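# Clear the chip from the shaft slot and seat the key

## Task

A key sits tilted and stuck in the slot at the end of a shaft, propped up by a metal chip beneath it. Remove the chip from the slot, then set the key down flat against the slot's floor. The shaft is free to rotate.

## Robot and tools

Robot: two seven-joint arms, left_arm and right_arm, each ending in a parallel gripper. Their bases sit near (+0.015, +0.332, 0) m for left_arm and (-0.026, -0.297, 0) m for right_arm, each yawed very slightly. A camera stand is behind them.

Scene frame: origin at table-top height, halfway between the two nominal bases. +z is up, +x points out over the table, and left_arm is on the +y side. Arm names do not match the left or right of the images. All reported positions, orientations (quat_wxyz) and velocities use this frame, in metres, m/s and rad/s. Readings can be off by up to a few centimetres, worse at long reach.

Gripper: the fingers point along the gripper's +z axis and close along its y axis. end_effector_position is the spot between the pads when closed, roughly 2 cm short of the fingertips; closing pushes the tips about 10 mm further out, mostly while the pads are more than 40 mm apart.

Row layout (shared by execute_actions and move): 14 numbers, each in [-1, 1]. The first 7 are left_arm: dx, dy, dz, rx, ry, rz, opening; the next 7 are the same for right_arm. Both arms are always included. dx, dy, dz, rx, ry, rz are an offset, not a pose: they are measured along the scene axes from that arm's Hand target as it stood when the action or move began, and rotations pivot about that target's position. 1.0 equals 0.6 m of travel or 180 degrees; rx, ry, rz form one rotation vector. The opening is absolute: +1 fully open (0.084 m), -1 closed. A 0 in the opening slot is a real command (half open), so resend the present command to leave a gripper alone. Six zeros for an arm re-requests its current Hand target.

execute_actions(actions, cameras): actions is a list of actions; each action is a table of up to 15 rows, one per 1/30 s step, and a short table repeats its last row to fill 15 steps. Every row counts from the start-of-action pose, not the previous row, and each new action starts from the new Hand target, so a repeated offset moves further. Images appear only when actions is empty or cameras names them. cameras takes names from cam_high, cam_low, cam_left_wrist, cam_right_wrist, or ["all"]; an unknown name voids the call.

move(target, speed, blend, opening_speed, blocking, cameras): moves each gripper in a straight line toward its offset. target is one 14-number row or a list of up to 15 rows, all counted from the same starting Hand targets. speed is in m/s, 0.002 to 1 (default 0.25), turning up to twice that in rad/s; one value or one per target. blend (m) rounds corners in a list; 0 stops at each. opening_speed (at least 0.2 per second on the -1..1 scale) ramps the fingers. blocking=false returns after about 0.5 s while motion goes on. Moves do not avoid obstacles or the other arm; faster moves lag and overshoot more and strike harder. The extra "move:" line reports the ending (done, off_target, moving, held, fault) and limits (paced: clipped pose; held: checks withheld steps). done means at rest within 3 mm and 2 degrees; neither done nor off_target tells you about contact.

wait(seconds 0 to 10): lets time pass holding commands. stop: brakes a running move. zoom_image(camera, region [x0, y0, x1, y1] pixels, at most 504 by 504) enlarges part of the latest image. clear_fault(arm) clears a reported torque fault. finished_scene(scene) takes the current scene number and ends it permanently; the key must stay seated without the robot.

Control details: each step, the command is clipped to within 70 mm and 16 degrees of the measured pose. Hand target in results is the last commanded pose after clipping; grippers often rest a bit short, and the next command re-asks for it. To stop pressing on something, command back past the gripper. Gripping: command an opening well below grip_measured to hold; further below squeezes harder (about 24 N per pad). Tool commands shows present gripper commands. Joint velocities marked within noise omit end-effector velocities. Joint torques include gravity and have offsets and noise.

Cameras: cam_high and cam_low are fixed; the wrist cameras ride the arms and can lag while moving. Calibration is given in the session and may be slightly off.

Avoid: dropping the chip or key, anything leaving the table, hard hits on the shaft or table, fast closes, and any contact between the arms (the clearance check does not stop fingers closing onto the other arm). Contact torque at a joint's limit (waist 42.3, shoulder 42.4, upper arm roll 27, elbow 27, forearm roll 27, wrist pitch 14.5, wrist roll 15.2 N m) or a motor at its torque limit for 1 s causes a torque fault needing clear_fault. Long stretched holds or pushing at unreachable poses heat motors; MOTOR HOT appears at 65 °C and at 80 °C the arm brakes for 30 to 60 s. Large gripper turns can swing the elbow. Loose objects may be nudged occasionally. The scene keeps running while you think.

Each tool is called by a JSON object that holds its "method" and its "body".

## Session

{"method": "execute_actions", "body": {"actions": []}}

Scene clock: 0.00 s.
left_arm: end_effector_position=(+0.6751, +0.0919, +0.1433) grip_measured=+1.00 end_effector_quat_wxyz=(-0.028, +0.882, +0.468, +0.047) | right_arm: end_effector_position=(+0.0784, +0.0639, +0.2255) grip_measured=+1.00 end_effector_quat_wxyz=(-0.006, +0.769, -0.639, +0.005)
Joint positions: left_arm=[-0.474 0.968 0.132 2.316 -0.001 1.333 -1.345 0.084] | right_arm=[0.88 -0.345 0.353 0.782 0.117 1.102 2.577 0.084]
Joint velocities: within noise
Joint torques (N m): no reading
Hand target: left_arm +0.6751, +0.0919, +0.1433; -0.028, +0.882, +0.468, +0.047 | right_arm +0.0784, +0.0639, +0.2255; -0.006, +0.769, -0.639, +0.005
Tool commands: left_gripper/opening=+1.0 right_gripper/opening=+1.0
camera_calibration:
cam_left_wrist: T_world_to_cam=[[0.826424, -0.562684, -0.0202366, -0.468508], [-0.56147, -0.820885, -0.104398, 0.534769], [0.0421312, 0.0976393, -0.99433, 0.237592], [0, 0, 0, 1]] pos_world=[0.677433, 0.152163, 0.282593]
cam_right_wrist: T_world_to_cam=[[-0.982808, -0.184594, 0.00364407, 0.114802], [-0.184517, 0.982707, 0.0154794, 0.0151038], [-0.00643845, 0.0145409, -0.999874, 0.353487], [0, 0, 0, 1]] pos_world=[0.117892, 0.00120915, 0.352791]

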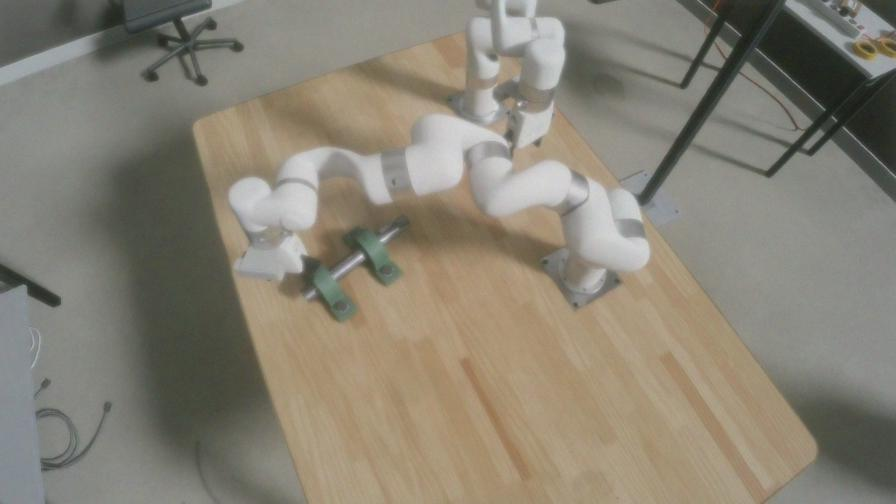

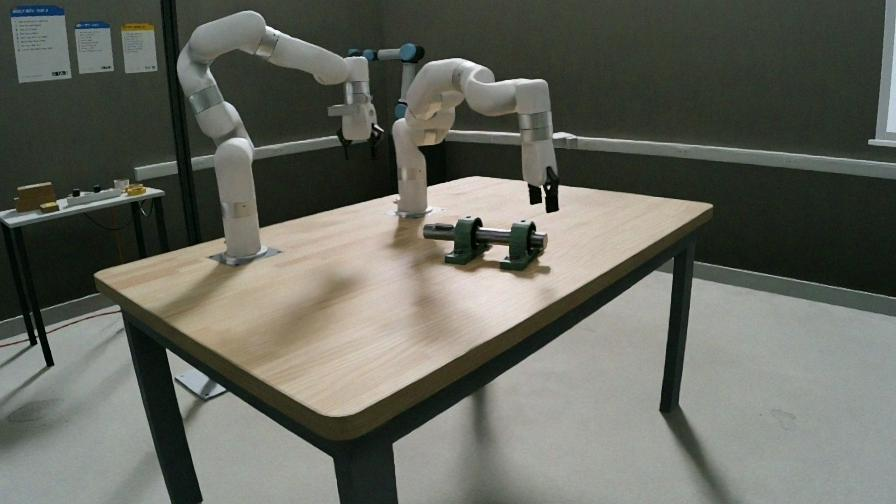

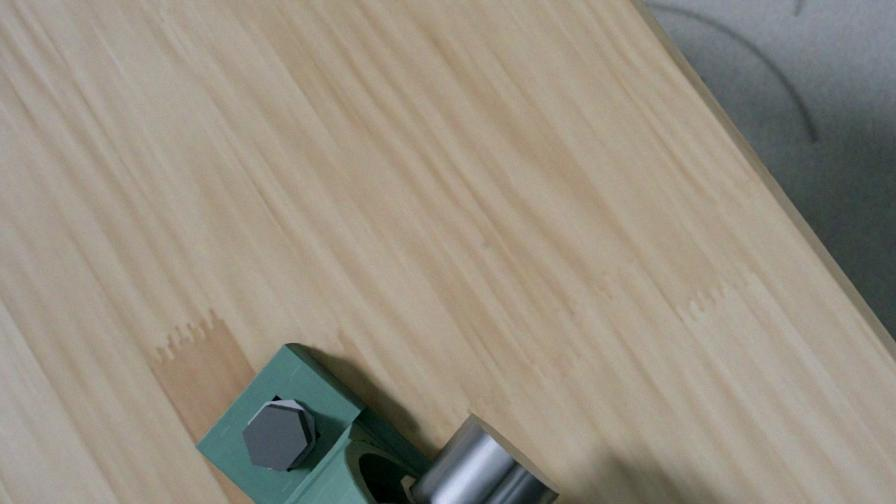

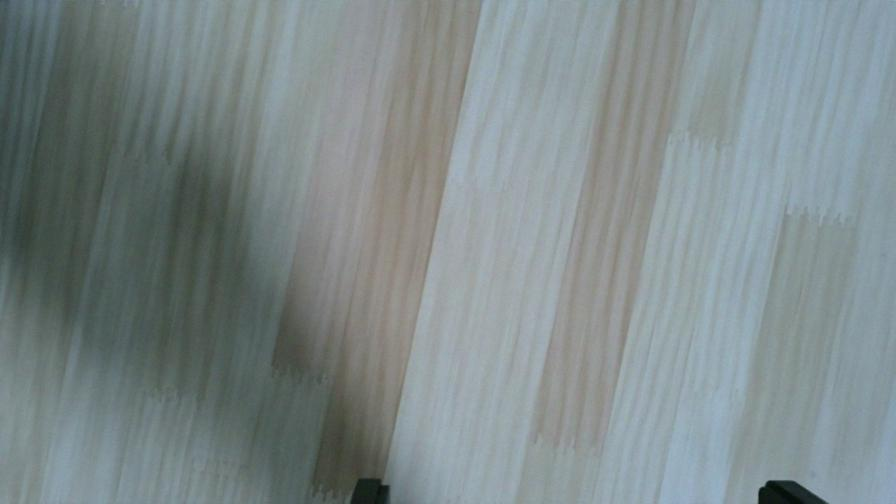

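{"method": "zoom_image", "body": {"camera": "cam_high", "region": [290, 200, 430, 330]}}

{"method": "zoom_image", "body": {"camera": "cam_low", "region": [410, 200, 560, 285]}}

Scaled by 3.600 from the camera's 896x504 image, which has a finer 1280x720 frame.

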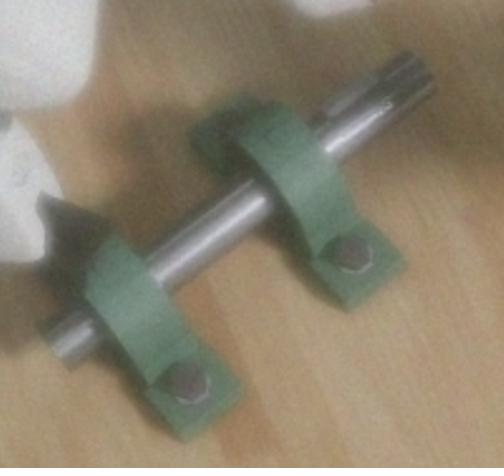

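Scaled by 3.360 from the camera's 896x504 image, which has a finer 1280x720 frame.

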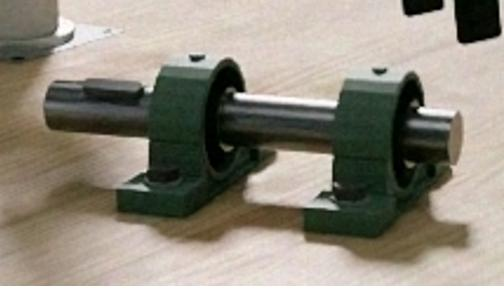

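{"method": "move", "body": {"target": [[-0.1252,0.1802,0.2612,-0.113,-0.0632,-0.1077,-1, 0.26,-0.0866,0.03,0,0,-0.23,-0.4],[-0.5252,0.2135,0.1945,-0.2259,-0.1264,-0.2154,-1, 0.5193,-0.1732,-0.0258,0,0,-0.4617,-0.4]], "speed": 0.3, "blend": [0.05,0], "cameras": ["cam_left_wrist","cam_right_wrist"]}}

Scene clock: 42.90 s.
left_arm: end_effector_position=(+0.3600, +0.2200, +0.2600) grip_measured=-1.00 end_effector_quat_wxyz=(+0.378, +0.913, +0.141, +0.058) | right_arm: end_effector_position=(+0.3900, -0.0400, +0.2100) grip_measured=-0.42 end_effector_quat_wxyz=(+0.002, -0.152, +0.988, -0.007)
Joint positions: left_arm=[-0.172 -0.583 0.205 0.503 -0.788 1.002 0.153 0] | right_arm=[0.449 0.077 0.083 1.156 -0.024 1.082 3.409 0.026]
Joint torques (N m): left_arm=[5.78 -16.07 0.78 13.65 1.86 0.49 1.75] | right_arm=[-2.77 -13.8 -1.7 15.23 -4.38 0.51 1.86]
Hand target: left_arm +0.3600, +0.2200, +0.2600; +0.378, +0.913, +0.141, +0.058 | right_arm +0.3900, -0.0400, +0.2100; +0.002, -0.152, +0.988, -0.008
Off the commanded pose: left_arm 0.000 m, 0 deg | right_arm 0.000 m, 0 deg.
move: done
camera_calibration:
cam_left_wrist: T_world_to_cam=[[0.211378, -0.685403, 0.696809, -0.0716629], [-0.955629, -0.294573, 0.00014141, 0.474056], [0.205164, -0.665921, -0.717257, 0.391657], [0, 0, 0, 1]] pos_world=[0.387816, 0.351338, 0.330787]
cam_right_wrist: T_world_to_cam=[[-0.301187, 0.953558, 0.00367193, 0.181633], [0.953465, 0.301098, 0.0156313, -0.296251], [0.0137997, 0.008209, -0.999871, 0.33337], [0, 0, 0, 1]] pos_world=[0.33257, -0.0867335, 0.33729]
Images, in order (width x height): cam_left_wrist 896x504, cam_right_wrist 896x504.

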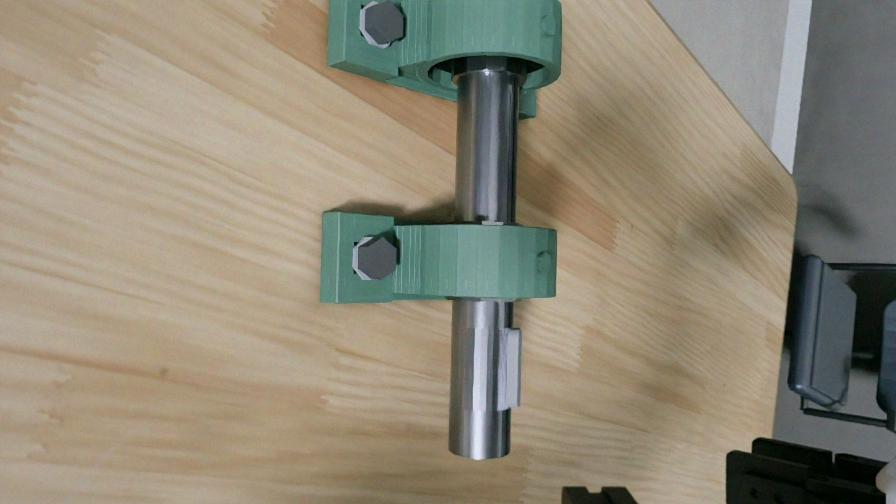

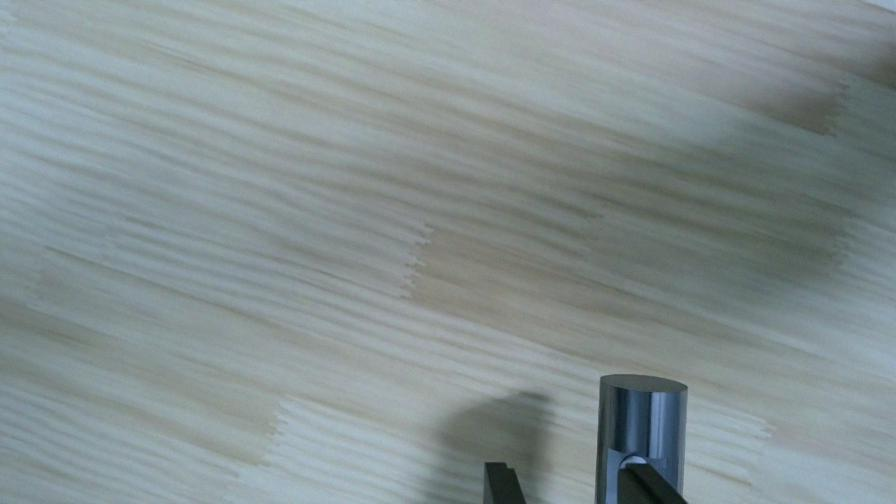

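{"method": "zoom_image", "body": {"camera": "cam_right_wrist", "region": [570, 360, 720, 504]}}

{"method": "zoom_image", "body": {"camera": "cam_left_wrist", "region": [420, 290, 560, 470]}}

Scaled by 3.360 from the camera's 896x504 image, which has a finer 1280x720 frame.

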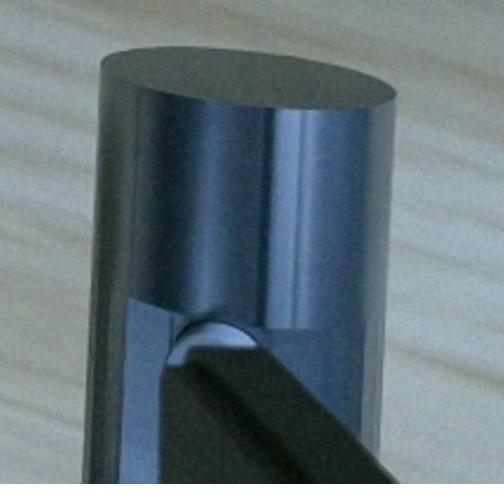

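Scaled by 2.800 from the camera's 896x504 image, which has a finer 1280x720 frame.

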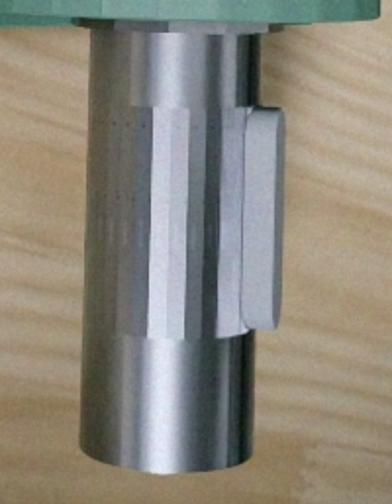

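{"method": "move", "body": {"target": [-0.0785,-0.195,-0.2062,0,0,-0.0094,-1, 0.0533,0.0637,-0.1318,0.1433,0.0434,-0.0091,-0.4], "speed": 0.2, "cameras": ["cam_left_wrist","cam_right_wrist"]}}

{"method": "zoom_image", "body": {"camera": "cam_left_wrist", "region": [440, 120, 640, 400]}}

{"method": "zoom_image", "body": {"camera": "cam_right_wrist", "region": [440, 280, 680, 504]}}

Scene clock: 90.00 s.
left_arm: end_effector_position=(+0.3129, +0.1030, +0.1363) grip_measured=-1.00 end_effector_quat_wxyz=(+0.379, +0.915, +0.127, +0.052) | right_arm: end_effector_position=(+0.4220, -0.0018, +0.1309) grip_measured=-0.42 end_effector_quat_wxyz=(-0.031, -0.134, +0.965, +0.223)
Joint positions: left_arm=[-0.483 -0.369 -0.03 0.305 -1.457 0.554 0.504 0] | right_arm=[0.303 0.292 0.104 1.138 0.568 0.859 2.918 0.026]
Joint torques (N m): left_arm=[-5.59 -2.99 -1.14 15.11 -1.8 -2.66 1.74] | right_arm=[-2.91 -16.67 2.16 14.28 4.65 -3.07 -1.69]
Hand target: left_arm +0.3129, +0.1030, +0.1363; +0.379, +0.915, +0.127, +0.052 | right_arm +0.4220, -0.0018, +0.1309; -0.031, -0.134, +0.965, +0.223
Off the commanded pose: left_arm 0.000 m, 0 deg | right_arm 0.000 m, 0 deg.
move: done
camera_calibration:
cam_left_wrist: T_world_to_cam=[[0.191029, -0.691326, 0.696833, -0.0486829], [-0.963903, -0.266255, 0.0000934644, 0.394256], [0.18547, -0.671697, -0.717233, 0.241483], [0, 0, 0, 1]] pos_world=[0.344536, 0.23352, 0.207087]
cam_right_wrist: T_world_to_cam=[[-0.242897, 0.855957, 0.456441, 0.0710858], [0.963676, 0.266779, 0.0125365, -0.340968], [-0.111038, 0.442906, -0.889666, 0.292557], [0, 0, 0, 1]] pos_world=[0.378334, -0.0994583, 0.232106]
Images, in order (width x height): cam_left_wrist 896x504, cam_right_wrist 896x504.

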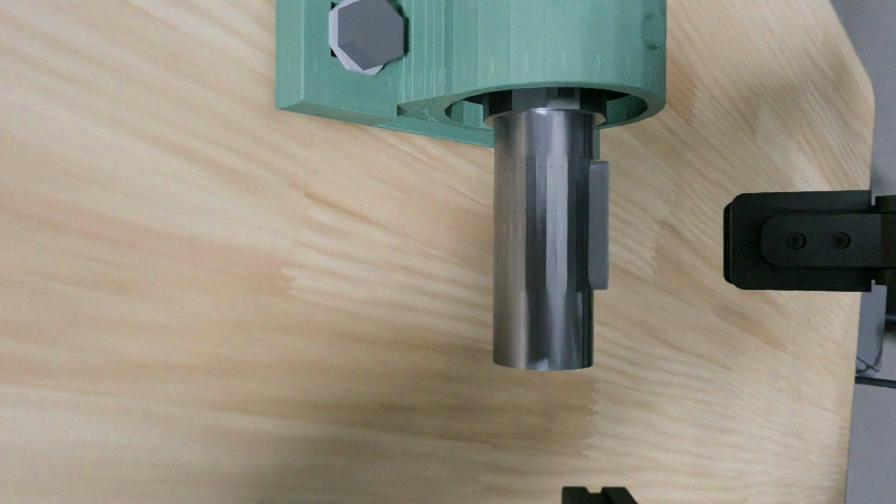

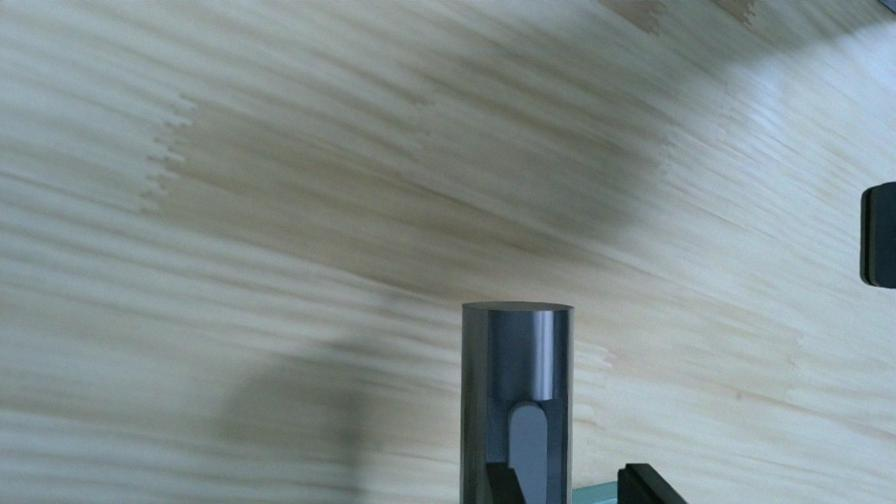

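Scaled by 1.800 from the camera's 896x504 image, which has a finer 1280x720 frame.

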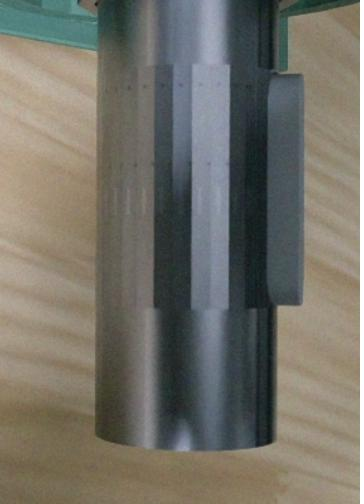

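Scaled by 2.100 from the camera's 896x504 image, which has a finer 1280x720 frame.

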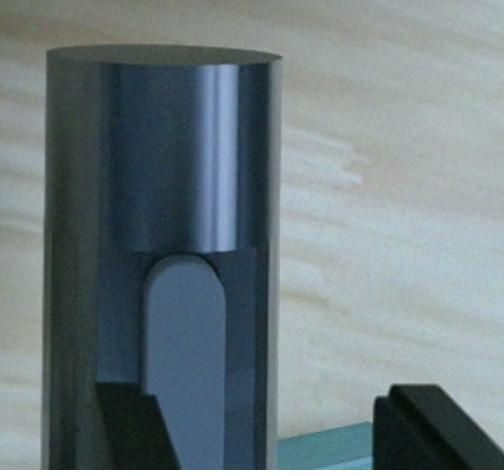

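{"method": "zoom_image", "body": {"camera": "cam_left_wrist", "region": [570, 140, 640, 230]}}

{"method": "zoom_image", "body": {"camera": "cam_left_wrist", "region": [570, 230, 640, 320]}}

{"method": "zoom_image", "body": {"camera": "cam_right_wrist", "region": [450, 380, 600, 504]}}

Scaled by 5.600 from the camera's 896x504 image, which has a finer 1280x720 frame.

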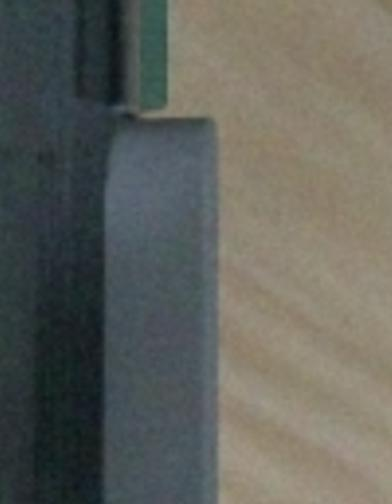

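Scaled by 5.600 from the camera's 896x504 image, which has a finer 1280x720 frame.

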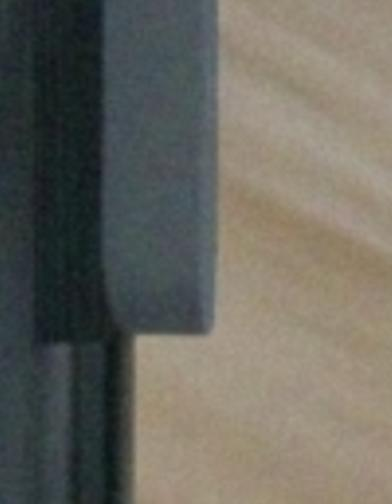

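Scaled by 3.360 from the camera's 896x504 image, which has a finer 1280x720 frame.

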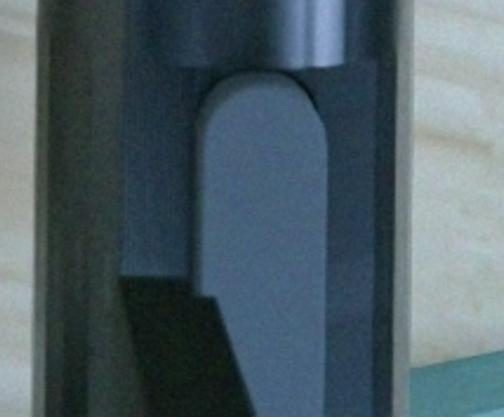

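{"method": "move", "body": {"target": [[0,0,0,0,0,0,-1, -0.0517,0.0070,-0.0415,-0.01924,-0.00545,0,-1],[0,0,0,0,0,0,-1, -0.0541,0.0153,-0.0623,-0.01924,-0.00545,0,-1]], "speed": 0.12, "cameras": ["cam_left_wrist","cam_right_wrist"]}}

{"method": "zoom_image", "body": {"camera": "cam_left_wrist", "region": [540, 140, 740, 380]}}

Scene clock: 157.13 s.
left_arm: end_effector_position=(+0.3129, +0.1030, +0.1363) grip_measured=-1.00 end_effector_quat_wxyz=(+0.379, +0.915, +0.127, +0.052) | right_arm: end_effector_position=(+0.3895, +0.0073, +0.0935) grip_measured=-1.00 end_effector_quat_wxyz=(-0.027, -0.135, +0.971, +0.193)
Joint positions: left_arm=[-0.483 -0.369 -0.03 0.305 -1.457 0.554 0.504 0] | right_arm=[0.364 0.285 0.123 1.016 0.544 0.715 2.964 0]
Joint torques (N m): left_arm=[-5.76 -2.59 -1.21 14.9 -1.94 -2.59 1.79] | right_arm=[3.13 -15.45 2.06 13.15 4.18 -3.07 -1.81]
Hand target: left_arm +0.3129, +0.1030, +0.1363; +0.379, +0.915, +0.127, +0.052 | right_arm +0.3895, +0.0074, +0.0935; -0.027, -0.135, +0.971, +0.193
Off the commanded pose: left_arm 0.000 m, 0 deg | right_arm 0.000 m, 0 deg.
move: done
camera_calibration:
cam_left_wrist: T_world_to_cam=[[0.191029, -0.691326, 0.696833, -0.048752], [-0.963903, -0.266255, 0.0000934644, 0.394229], [0.18547, -0.671697, -0.717233, 0.241416], [0, 0, 0, 1]] pos_world=[0.344536, 0.23342, 0.207087]
cam_right_wrist: T_world_to_cam=[[-0.250196, 0.881867, 0.399642, 0.0804035], [0.963468, 0.267512, 0.0128755, -0.311578], [-0.0955546, 0.388264, -0.916581, 0.248544], [0, 0, 0, 1]] pos_world=[0.344061, -0.0840551, 0.19969]
Images, in order (width x height): cam_left_wrist 896x504, cam_right_wrist 896x504.

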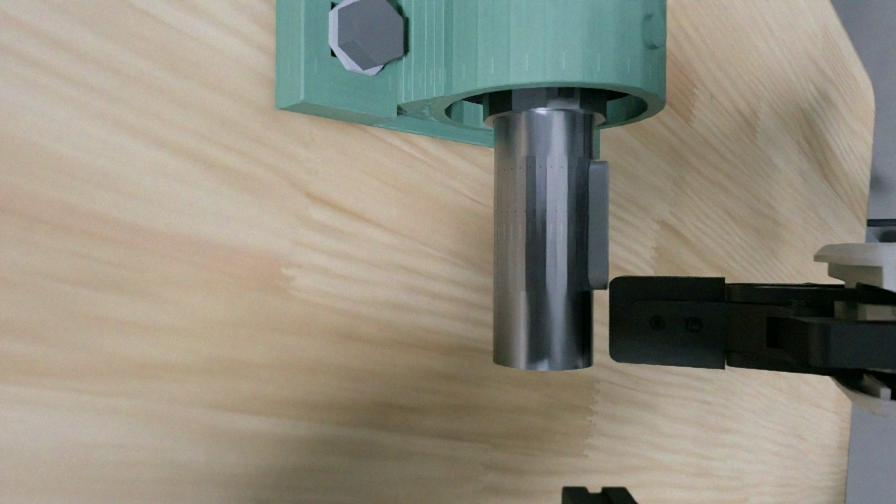

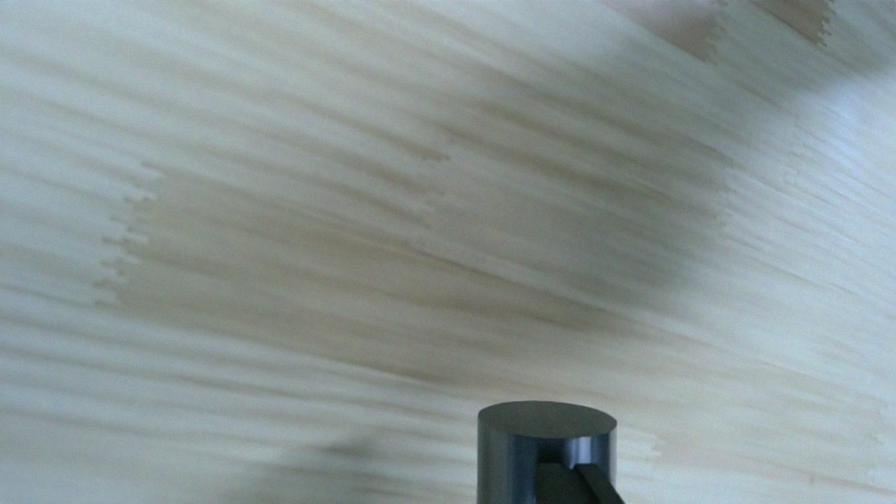

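Scaled by 2.100 from the camera's 896x504 image, which has a finer 1280x720 frame.

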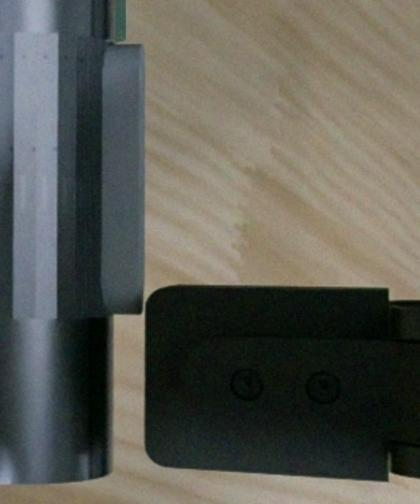

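{"method": "move", "body": {"target": [[0,0,0,0,0,0,-1, 0.0080,0.0023,0,0,0,0,-1],[0,0,0,0,0,0,-1, 0.00778,0.0030,-0.0019,0,0,0,-1]], "speed": 0.03}}

{"method": "move", "body": {"target": [0,0,0,0,0,0,-1, -0.000087,0.000307,-0.00077,0,0,0,-1], "speed": 0.01}}

{"method": "move", "body": {"target": [0,0,0,0,0,0,-1, -0.000087,0.000307,-0.00077,0,0,0,-1], "speed": 0.01, "cameras": ["cam_left_wrist"]}}

{"method": "zoom_image", "body": {"camera": "cam_left_wrist", "region": [540, 140, 700, 330]}}

Scene clock: 166.20 s.
left_arm: end_effector_position=(+0.3129, +0.1030, +0.1363) grip_measured=-1.00 end_effector_quat_wxyz=(+0.379, +0.915, +0.127, +0.052) | right_arm: end_effector_position=(+0.3942, +0.0091, +0.0924) grip_measured=-1.00 end_effector_quat_wxyz=(-0.027, -0.135, +0.972, +0.193)
Joint positions: left_arm=[-0.483 -0.369 -0.03 0.305 -1.457 0.554 0.504 0] | right_arm=[0.364 0.301 0.121 1.035 0.54 0.718 2.966 0]
Joint torques (N m): left_arm=[-5.63 -2.84 -1.15 14.46 -1.93 -2.58 1.75] | right_arm=[3.38 -15.39 2.53 13.21 4.61 -3.31 -1.49]
Hand target: left_arm +0.3129, +0.1030, +0.1363; +0.379, +0.915, +0.127, +0.052 | right_arm +0.3942, +0.0092, +0.0924; -0.027, -0.135, +0.971, +0.193
Off the commanded pose: left_arm 0.000 m, 0 deg | right_arm 0.000 m, 0 deg.
move: done

Scene clock: 166.90 s.
left_arm: end_effector_position=(+0.3129, +0.1030, +0.1363) grip_measured=-1.00 end_effector_quat_wxyz=(+0.379, +0.915, +0.127, +0.052) | right_arm: end_effector_position=(+0.3942, +0.0094, +0.0920) grip_measured=-1.00 end_effector_quat_wxyz=(-0.027, -0.135, +0.971, +0.193)
Joint positions: left_arm=[-0.483 -0.369 -0.03 0.305 -1.457 0.554 0.504 0] | right_arm=[0.364 0.302 0.122 1.035 0.541 0.717 2.966 0]
Joint torques (N m): left_arm=[-5.64 -2.92 -1.09 14.31 -1.89 -2.61 1.79] | right_arm=[5.14 -10.51 3.79 9.17 4.35 -2.88 -1.61]
Hand target: left_arm +0.3129, +0.1030, +0.1363; +0.379, +0.915, +0.127, +0.052 | right_arm +0.3941, +0.0093, +0.0919; -0.027, -0.135, +0.971, +0.193
Off the commanded pose: left_arm 0.000 m, 0 deg | right_arm 0.000 m, 0 deg.
move: done

Scene clock: 167.60 s.
left_arm: end_effector_position=(+0.3129, +0.1030, +0.1363) grip_measured=-1.00 end_effector_quat_wxyz=(+0.379, +0.915, +0.127, +0.052) | right_arm: end_effector_position=(+0.3941, +0.0095, +0.0915) grip_measured=-1.00 end_effector_quat_wxyz=(-0.027, -0.135, +0.971, +0.193)
Joint positions: left_arm=[-0.483 -0.369 -0.03 0.305 -1.457 0.554 0.504 0] | right_arm=[0.364 0.303 0.122 1.035 0.541 0.716 2.965 0]
Joint torques (N m): left_arm=[-5.52 -2.72 -1.07 14.25 -1.87 -2.57 1.71] | right_arm=[6.56 -4.04 5.26 5.56 4.53 -2.78 -1.76]
Hand target: left_arm +0.3129, +0.1030, +0.1363; +0.379, +0.915, +0.127, +0.052 | right_arm +0.3941, +0.0095, +0.0915; -0.027, -0.135, +0.971, +0.193
Off the commanded pose: left_arm 0.000 m, 0 deg | right_arm 0.000 m, 0 deg.
move: done
camera_calibration:
cam_left_wrist: T_world_to_cam=[[0.191029, -0.691326, 0.696833, -0.048752], [-0.963903, -0.266255, 0.0000934644, 0.394229], [0.18547, -0.671697, -0.717233, 0.241416], [0, 0, 0, 1]] pos_world=[0.344536, 0.23342, 0.207087]
Images, in order (width x height): cam_left_wrist 896x504.

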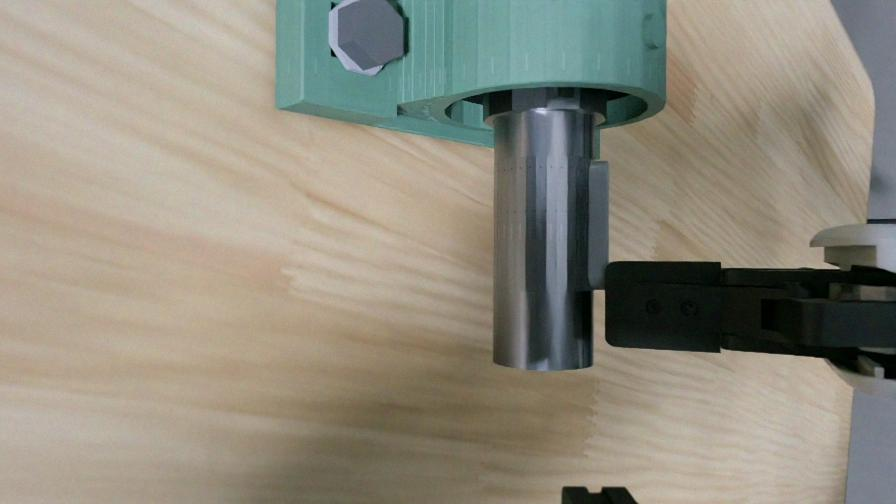

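Scaled by 2.653 from the camera's 896x504 image, which has a finer 1280x720 frame.

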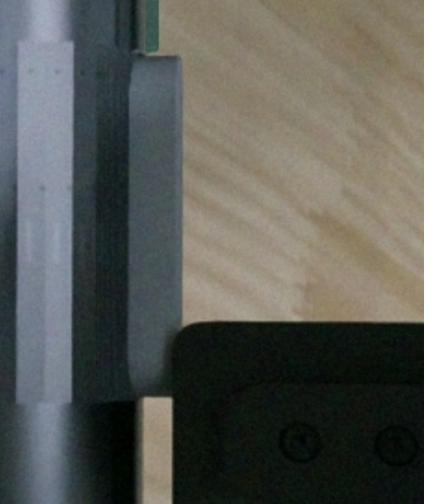

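{"method": "move", "body": {"target": [0,0,0,0,0,0,-1, -0.00007,0.000246,-0.00062,0,0,0,-1], "speed": 0.01, "cameras": ["cam_left_wrist"]}}

{"method": "zoom_image", "body": {"camera": "cam_left_wrist", "region": [570, 140, 640, 230]}}

Scene clock: 171.63 s.
left_arm: end_effector_position=(+0.3129, +0.1030, +0.1363) grip_measured=-1.00 end_effector_quat_wxyz=(+0.379, +0.915, +0.127, +0.052) | right_arm: end_effector_position=(+0.3936, +0.0099, +0.0906) grip_measured=-1.00 end_effector_quat_wxyz=(-0.028, -0.135, +0.971, +0.193) end_effector_velocity=(+0.002, +0.000, +0.003) end_effector_angular_velocity=(+0.003, -0.007, -0.001)
Joint positions: left_arm=[-0.483 -0.369 -0.03 0.305 -1.457 0.554 0.504 0] | right_arm=[0.365 0.304 0.123 1.035 0.542 0.715 2.965 0]
Joint velocities: left_arm=[within noise] | right_arm=[0 -0.005 -0.001 0.002 0 0 -0.001 0]
Joint torques (N m): left_arm=[-5.68 -2.74 -1.04 13.6 -1.8 -2.6 1.77] | right_arm=[-1.66 -25.68 -0.89 14.14 4.58 -2.33 -1.62]
Hand target: left_arm +0.3129, +0.1030, +0.1363; +0.379, +0.915, +0.127, +0.052 | right_arm +0.3940, +0.0097, +0.0911; -0.027, -0.135, +0.971, +0.193
Off the commanded pose: left_arm 0.000 m, 0 deg | right_arm 0.001 m, 0 deg.
move: done
camera_calibration:
cam_left_wrist: T_world_to_cam=[[0.191029, -0.691326, 0.696833, -0.048752], [-0.963903, -0.266255, 0.0000934644, 0.394229], [0.18547, -0.671697, -0.717233, 0.241416], [0, 0, 0, 1]] pos_world=[0.344536, 0.23342, 0.207087]
Images, in order (width x height): cam_left_wrist 896x504.

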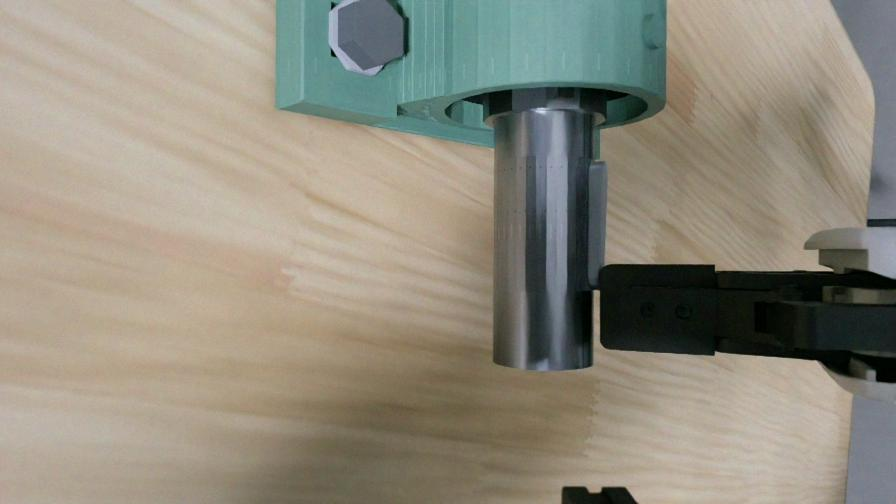

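Scaled by 5.600 from the camera's 896x504 image, which has a finer 1280x720 frame.

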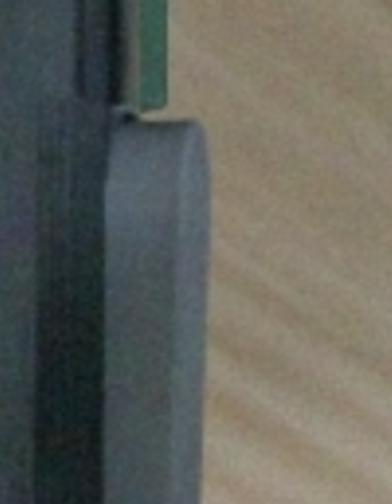

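{"method": "move", "body": {"target": [0,0,0,0,0,0,-1, 0.0017,-0.00614,0.0154,0,0,0,-1], "speed": 0.05, "cameras": ["cam_left_wrist","cam_right_wrist"]}}

{"method": "zoom_image", "body": {"camera": "cam_left_wrist", "region": [560, 140, 640, 310]}}

Scene clock: 175.40 s.
left_arm: end_effector_position=(+0.3129, +0.1030, +0.1363) grip_measured=-1.00 end_effector_quat_wxyz=(+0.379, +0.915, +0.127, +0.052) | right_arm: end_effector_position=(+0.3950, +0.0060, +0.1003) grip_measured=-1.00 end_effector_quat_wxyz=(-0.027, -0.135, +0.971, +0.193)
Joint positions: left_arm=[-0.483 -0.369 -0.03 0.305 -1.457 0.554 0.504 0] | right_arm=[0.36 0.283 0.117 1.037 0.533 0.739 2.97 0]
Joint torques (N m): left_arm=[-5.54 -2.85 -0.96 13.24 -1.8 -2.52 1.74] | right_arm=[-2.79 -25.2 -1.53 13.92 -4.3 0.93 1.75]
Hand target: left_arm +0.3129, +0.1030, +0.1363; +0.379, +0.915, +0.127, +0.052 | right_arm +0.3950, +0.0060, +0.1003; -0.027, -0.135, +0.971, +0.193
Off the commanded pose: left_arm 0.000 m, 0 deg | right_arm 0.000 m, 0 deg.
move: done
camera_calibration:
cam_left_wrist: T_world_to_cam=[[0.191029, -0.691326, 0.696833, -0.048752], [-0.963903, -0.266255, 0.0000934644, 0.394229], [0.18547, -0.671697, -0.717233, 0.241416], [0, 0, 0, 1]] pos_world=[0.344536, 0.23342, 0.207087]
cam_right_wrist: T_world_to_cam=[[-0.250186, 0.881832, 0.399723, 0.0802253], [0.963471, 0.267501, 0.0129001, -0.316622], [-0.0955505, 0.388349, -0.916545, 0.255715], [0, 0, 0, 1]] pos_world=[0.349561, -0.0853549, 0.206391]
Images, in order (width x height): cam_left_wrist 896x504, cam_right_wrist 896x504.

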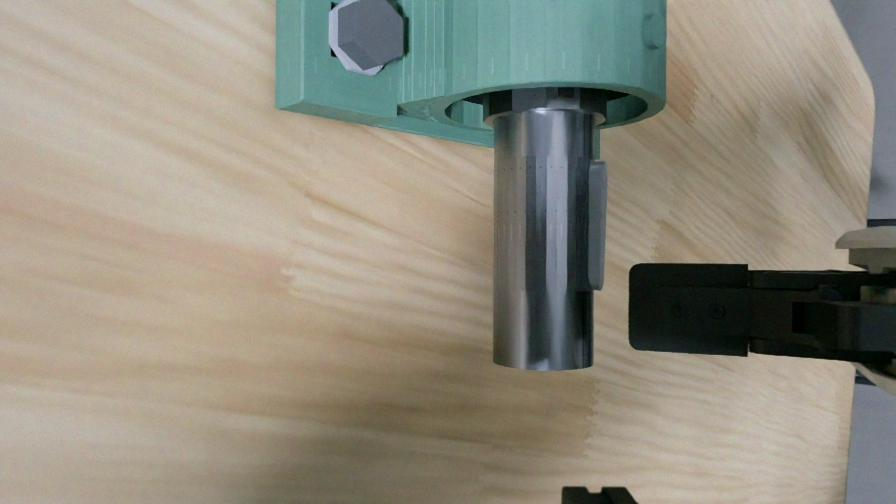

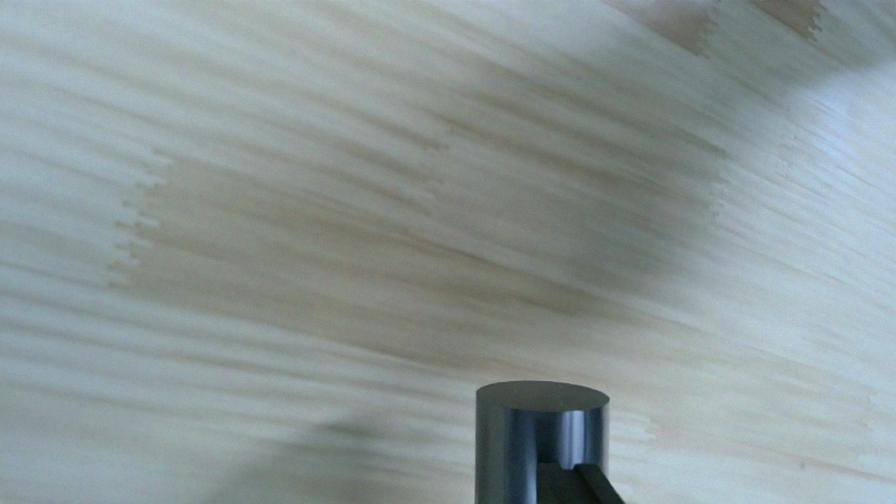

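Scaled by 2.965 from the camera's 896x504 image, which has a finer 1280x720 frame.

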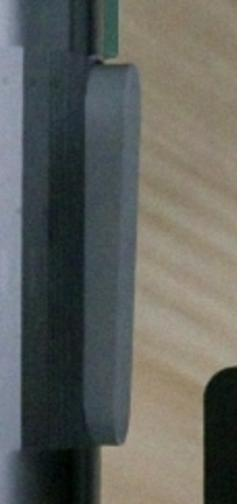

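{"method": "move", "body": {"target": [0,0,0,0,0,0,-1, 0.0672,0.0083,0.0250,0,0,0,-0.4], "speed": 0.1, "cameras": ["cam_left_wrist","cam_right_wrist"]}}

{"method": "zoom_image", "body": {"camera": "cam_right_wrist", "region": [450, 330, 650, 504]}}

{"method": "zoom_image", "body": {"camera": "cam_left_wrist", "region": [570, 140, 640, 310]}}

Scene clock: 184.60 s.
left_arm: end_effector_position=(+0.3129, +0.1030, +0.1363) grip_measured=-1.00 end_effector_quat_wxyz=(+0.379, +0.915, +0.127, +0.052) | right_arm: end_effector_position=(+0.4354, +0.0110, +0.1153) grip_measured=-0.42 end_effector_quat_wxyz=(-0.027, -0.135, +0.971, +0.193)
Joint positions: left_arm=[-0.483 -0.369 -0.03 0.305 -1.457 0.554 0.504 0] | right_arm=[0.347 0.365 0.095 1.205 0.486 0.827 3 0.026]
Joint torques (N m): left_arm=[-5.26 -2.88 -1.02 12.84 -1.83 -2.57 1.74] | right_arm=[-3.43 -18.34 -1.14 14.37 -4 0.74 1.96]
Hand target: left_arm +0.3129, +0.1030, +0.1363; +0.379, +0.915, +0.127, +0.052 | right_arm +0.4354, +0.0110, +0.1153; -0.027, -0.135, +0.971, +0.193
Off the commanded pose: left_arm 0.000 m, 0 deg | right_arm 0.000 m, 0 deg.
move: done
camera_calibration:
cam_left_wrist: T_world_to_cam=[[0.191029, -0.691326, 0.696833, -0.048752], [-0.963903, -0.266255, 0.0000934644, 0.394229], [0.18547, -0.671697, -0.717233, 0.241416], [0, 0, 0, 1]] pos_world=[0.344536, 0.23342, 0.207087]
cam_right_wrist: T_world_to_cam=[[-0.250186, 0.881832, 0.399723, 0.079951], [0.963471, 0.267501, 0.0129001, -0.356956], [-0.0955505, 0.388349, -0.916545, 0.271502], [0, 0, 0, 1]] pos_world=[0.389861, -0.0804549, 0.221491]
Images, in order (width x height): cam_left_wrist 896x504, cam_right_wrist 896x504.

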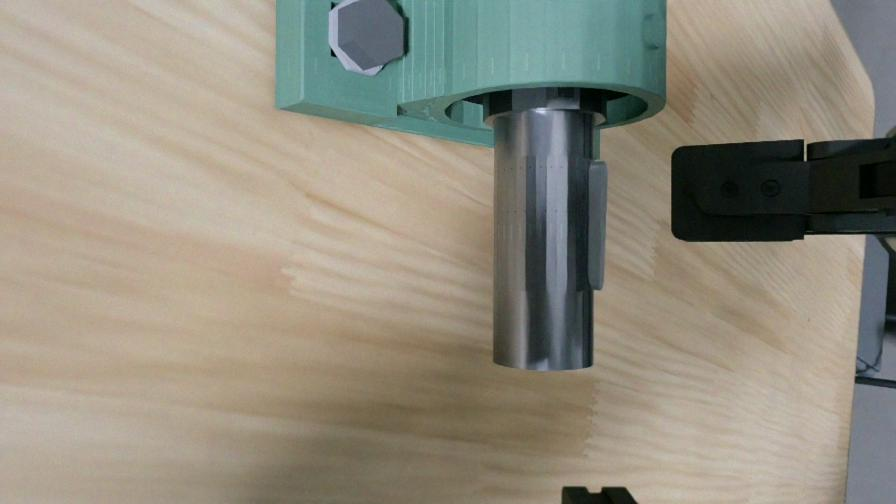

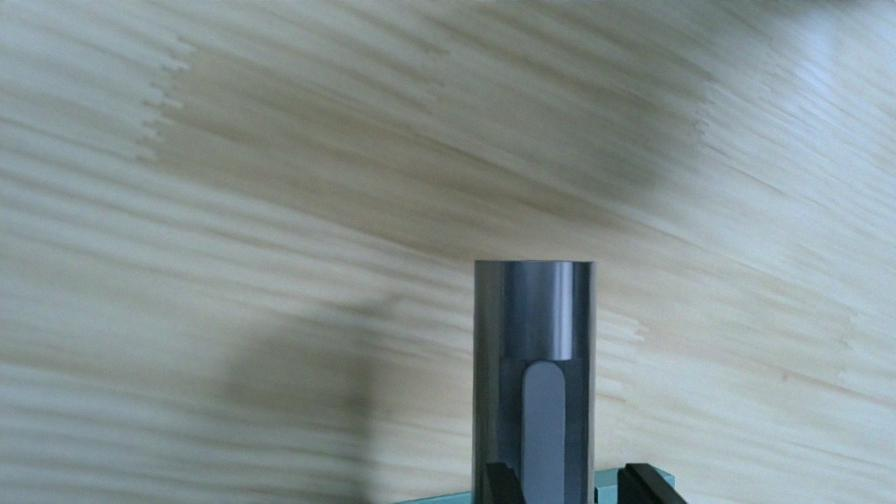

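Scaled by 2.520 from the camera's 896x504 image, which has a finer 1280x720 frame.

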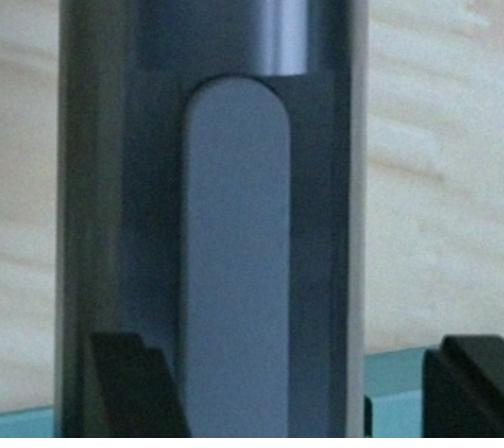

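Scaled by 2.965 from the camera's 896x504 image, which has a finer 1280x720 frame.

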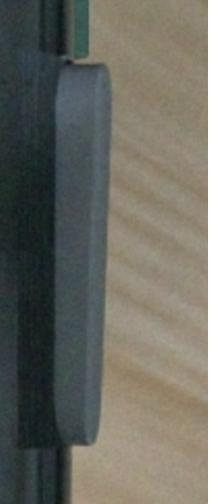

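{"method": "move", "body": {"target": [[0,0,0,0,0,0,-1, -0.0054,0.0185,-0.0455,-0.00535,-0.00151,0,-0.4],[0,0,0,0,0,0,-1, -0.0054,0.0185,-0.0455,-0.00535,-0.00151,0,-1]], "speed": 0.06, "opening_speed": 1.5, "cameras": ["cam_left_wrist","cam_right_wrist"]}}

{"method": "zoom_image", "body": {"camera": "cam_left_wrist", "region": [560, 130, 680, 310]}}

Scene clock: 196.20 s.
left_arm: end_effector_position=(+0.3129, +0.1030, +0.1363) grip_measured=-1.00 end_effector_quat_wxyz=(+0.379, +0.915, +0.127, +0.052) | right_arm: end_effector_position=(+0.4321, +0.0221, +0.0880) grip_measured=-0.74 end_effector_quat_wxyz=(-0.026, -0.135, +0.973, +0.184)
Joint positions: left_arm=[-0.483 -0.369 -0.03 0.305 -1.457 0.554 0.504 0] | right_arm=[0.374 0.418 0.102 1.199 0.481 0.759 3.012 0.012]
Joint torques (N m): left_arm=[-5.57 -2.83 -0.94 12.77 -1.85 -2.58 1.78] | right_arm=[2.56 -19.98 2.67 14 -1.1 -2.87 1.55]
Hand target: left_arm +0.3129, +0.1030, +0.1363; +0.379, +0.915, +0.127, +0.052 | right_arm +0.4321, +0.0221, +0.0880; -0.026, -0.135, +0.973, +0.184
Off the commanded pose: left_arm 0.000 m, 0 deg | right_arm 0.000 m, 0 deg.
move: done
camera_calibration:
cam_left_wrist: T_world_to_cam=[[0.191029, -0.691326, 0.696833, -0.048752], [-0.963903, -0.266255, 0.0000934644, 0.394229], [0.18547, -0.671697, -0.717233, 0.241416], [0, 0, 0, 1]] pos_world=[0.344536, 0.23342, 0.207087]
cam_right_wrist: T_world_to_cam=[[-0.252056, 0.888458, 0.38355, 0.0824245], [0.963409, 0.267721, 0.0129704, -0.356481], [-0.0911607, 0.372785, -0.923429, 0.240865], [0, 0, 0, 1]] pos_world=[0.38617, -0.0675844, 0.195432]
Images, in order (width x height): cam_left_wrist 896x504, cam_right_wrist 896x504.

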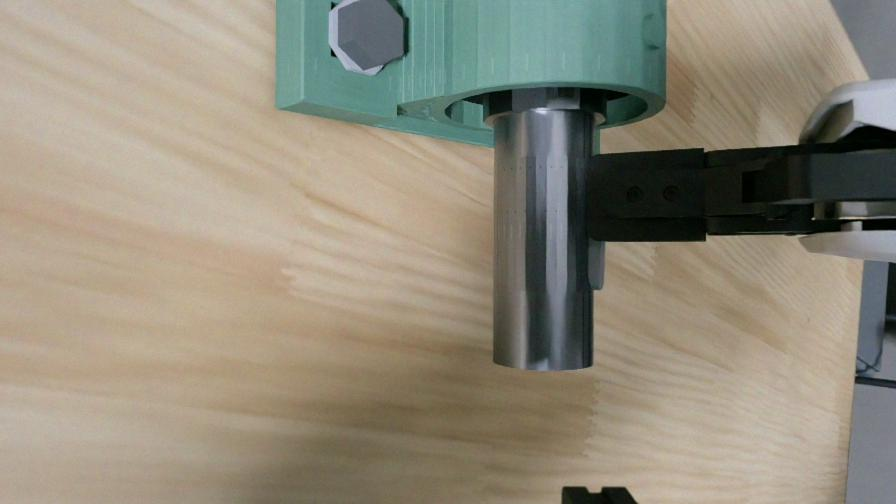

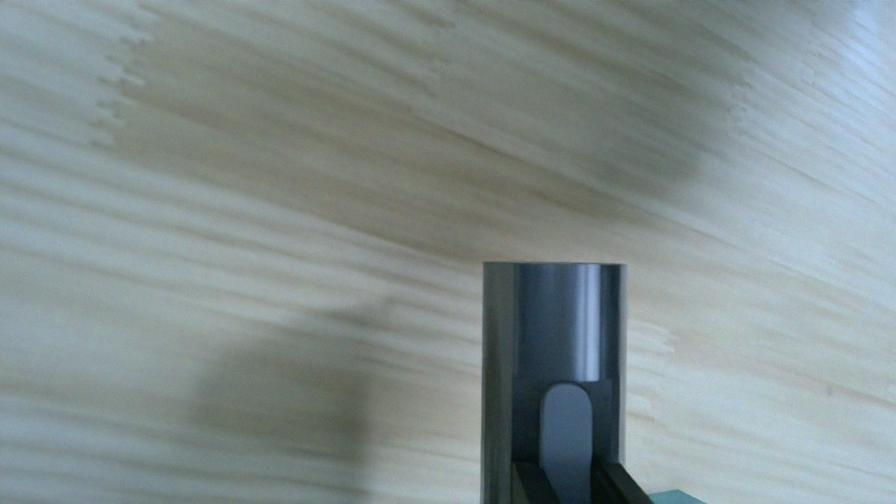

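Scaled by 2.800 from the camera's 896x504 image, which has a finer 1280x720 frame.

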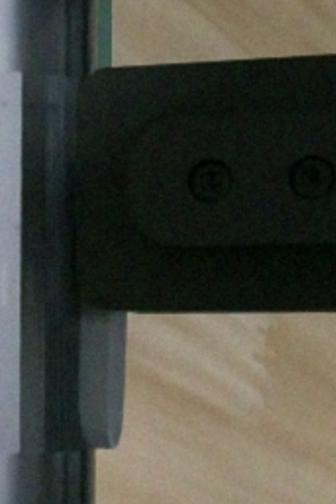

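{"method": "move", "body": {"target": [0,0,0,0,0,0,-1, 0.00033,-0.00118,0.0031,0,0,0,-1], "speed": 0.01, "cameras": ["cam_left_wrist"]}}

{"method": "zoom_image", "body": {"camera": "cam_left_wrist", "region": [560, 130, 680, 310]}}

Scene clock: 199.13 s.
left_arm: end_effector_position=(+0.3129, +0.1030, +0.1363) grip_measured=-1.00 end_effector_quat_wxyz=(+0.379, +0.915, +0.127, +0.052) | right_arm: end_effector_position=(+0.4323, +0.0214, +0.0899) grip_measured=-0.74 end_effector_quat_wxyz=(-0.026, -0.135, +0.973, +0.184)
Joint positions: left_arm=[-0.483 -0.369 -0.03 0.305 -1.457 0.554 0.504 0] | right_arm=[0.373 0.414 0.101 1.2 0.48 0.764 3.013 0.012]
Joint torques (N m): left_arm=[-5.37 -2.87 -0.99 12.74 -1.6 -2.55 1.83] | right_arm=[-1.66 -29.93 0.29 15.34 -3.45 0.87 1.8]
Hand target: left_arm +0.3129, +0.1030, +0.1363; +0.379, +0.915, +0.127, +0.052 | right_arm +0.4323, +0.0214, +0.0899; -0.026, -0.135, +0.973, +0.184
Off the commanded pose: left_arm 0.000 m, 0 deg | right_arm 0.000 m, 0 deg.
move: done
camera_calibration:
cam_left_wrist: T_world_to_cam=[[0.191029, -0.691326, 0.696833, -0.048752], [-0.963903, -0.266255, 0.0000934644, 0.394229], [0.18547, -0.671697, -0.717233, 0.241416], [0, 0, 0, 1]] pos_world=[0.344536, 0.23342, 0.207087]
Images, in order (width x height): cam_left_wrist 896x504.

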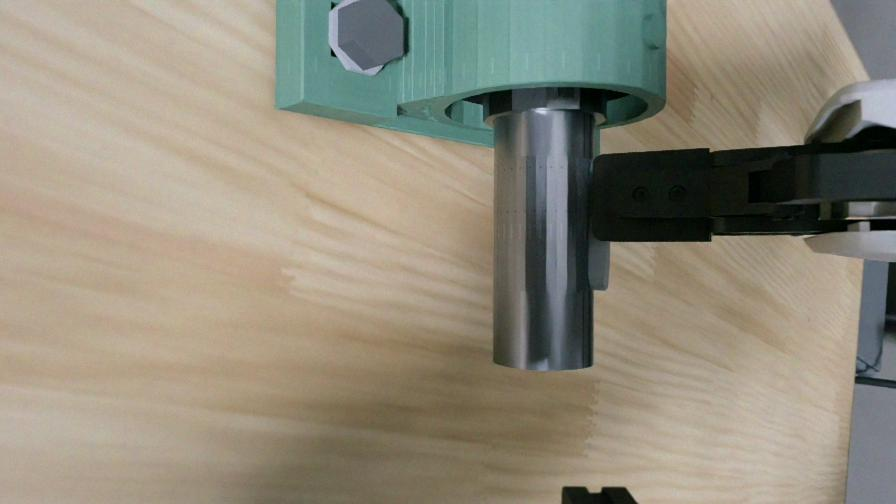

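Scaled by 2.800 from the camera's 896x504 image, which has a finer 1280x720 frame.

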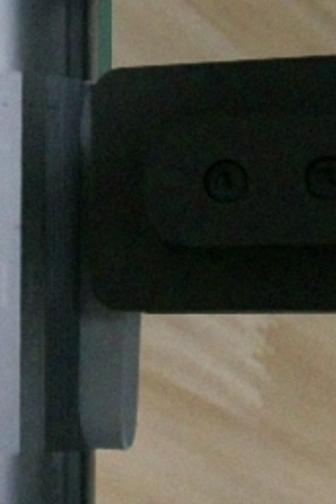

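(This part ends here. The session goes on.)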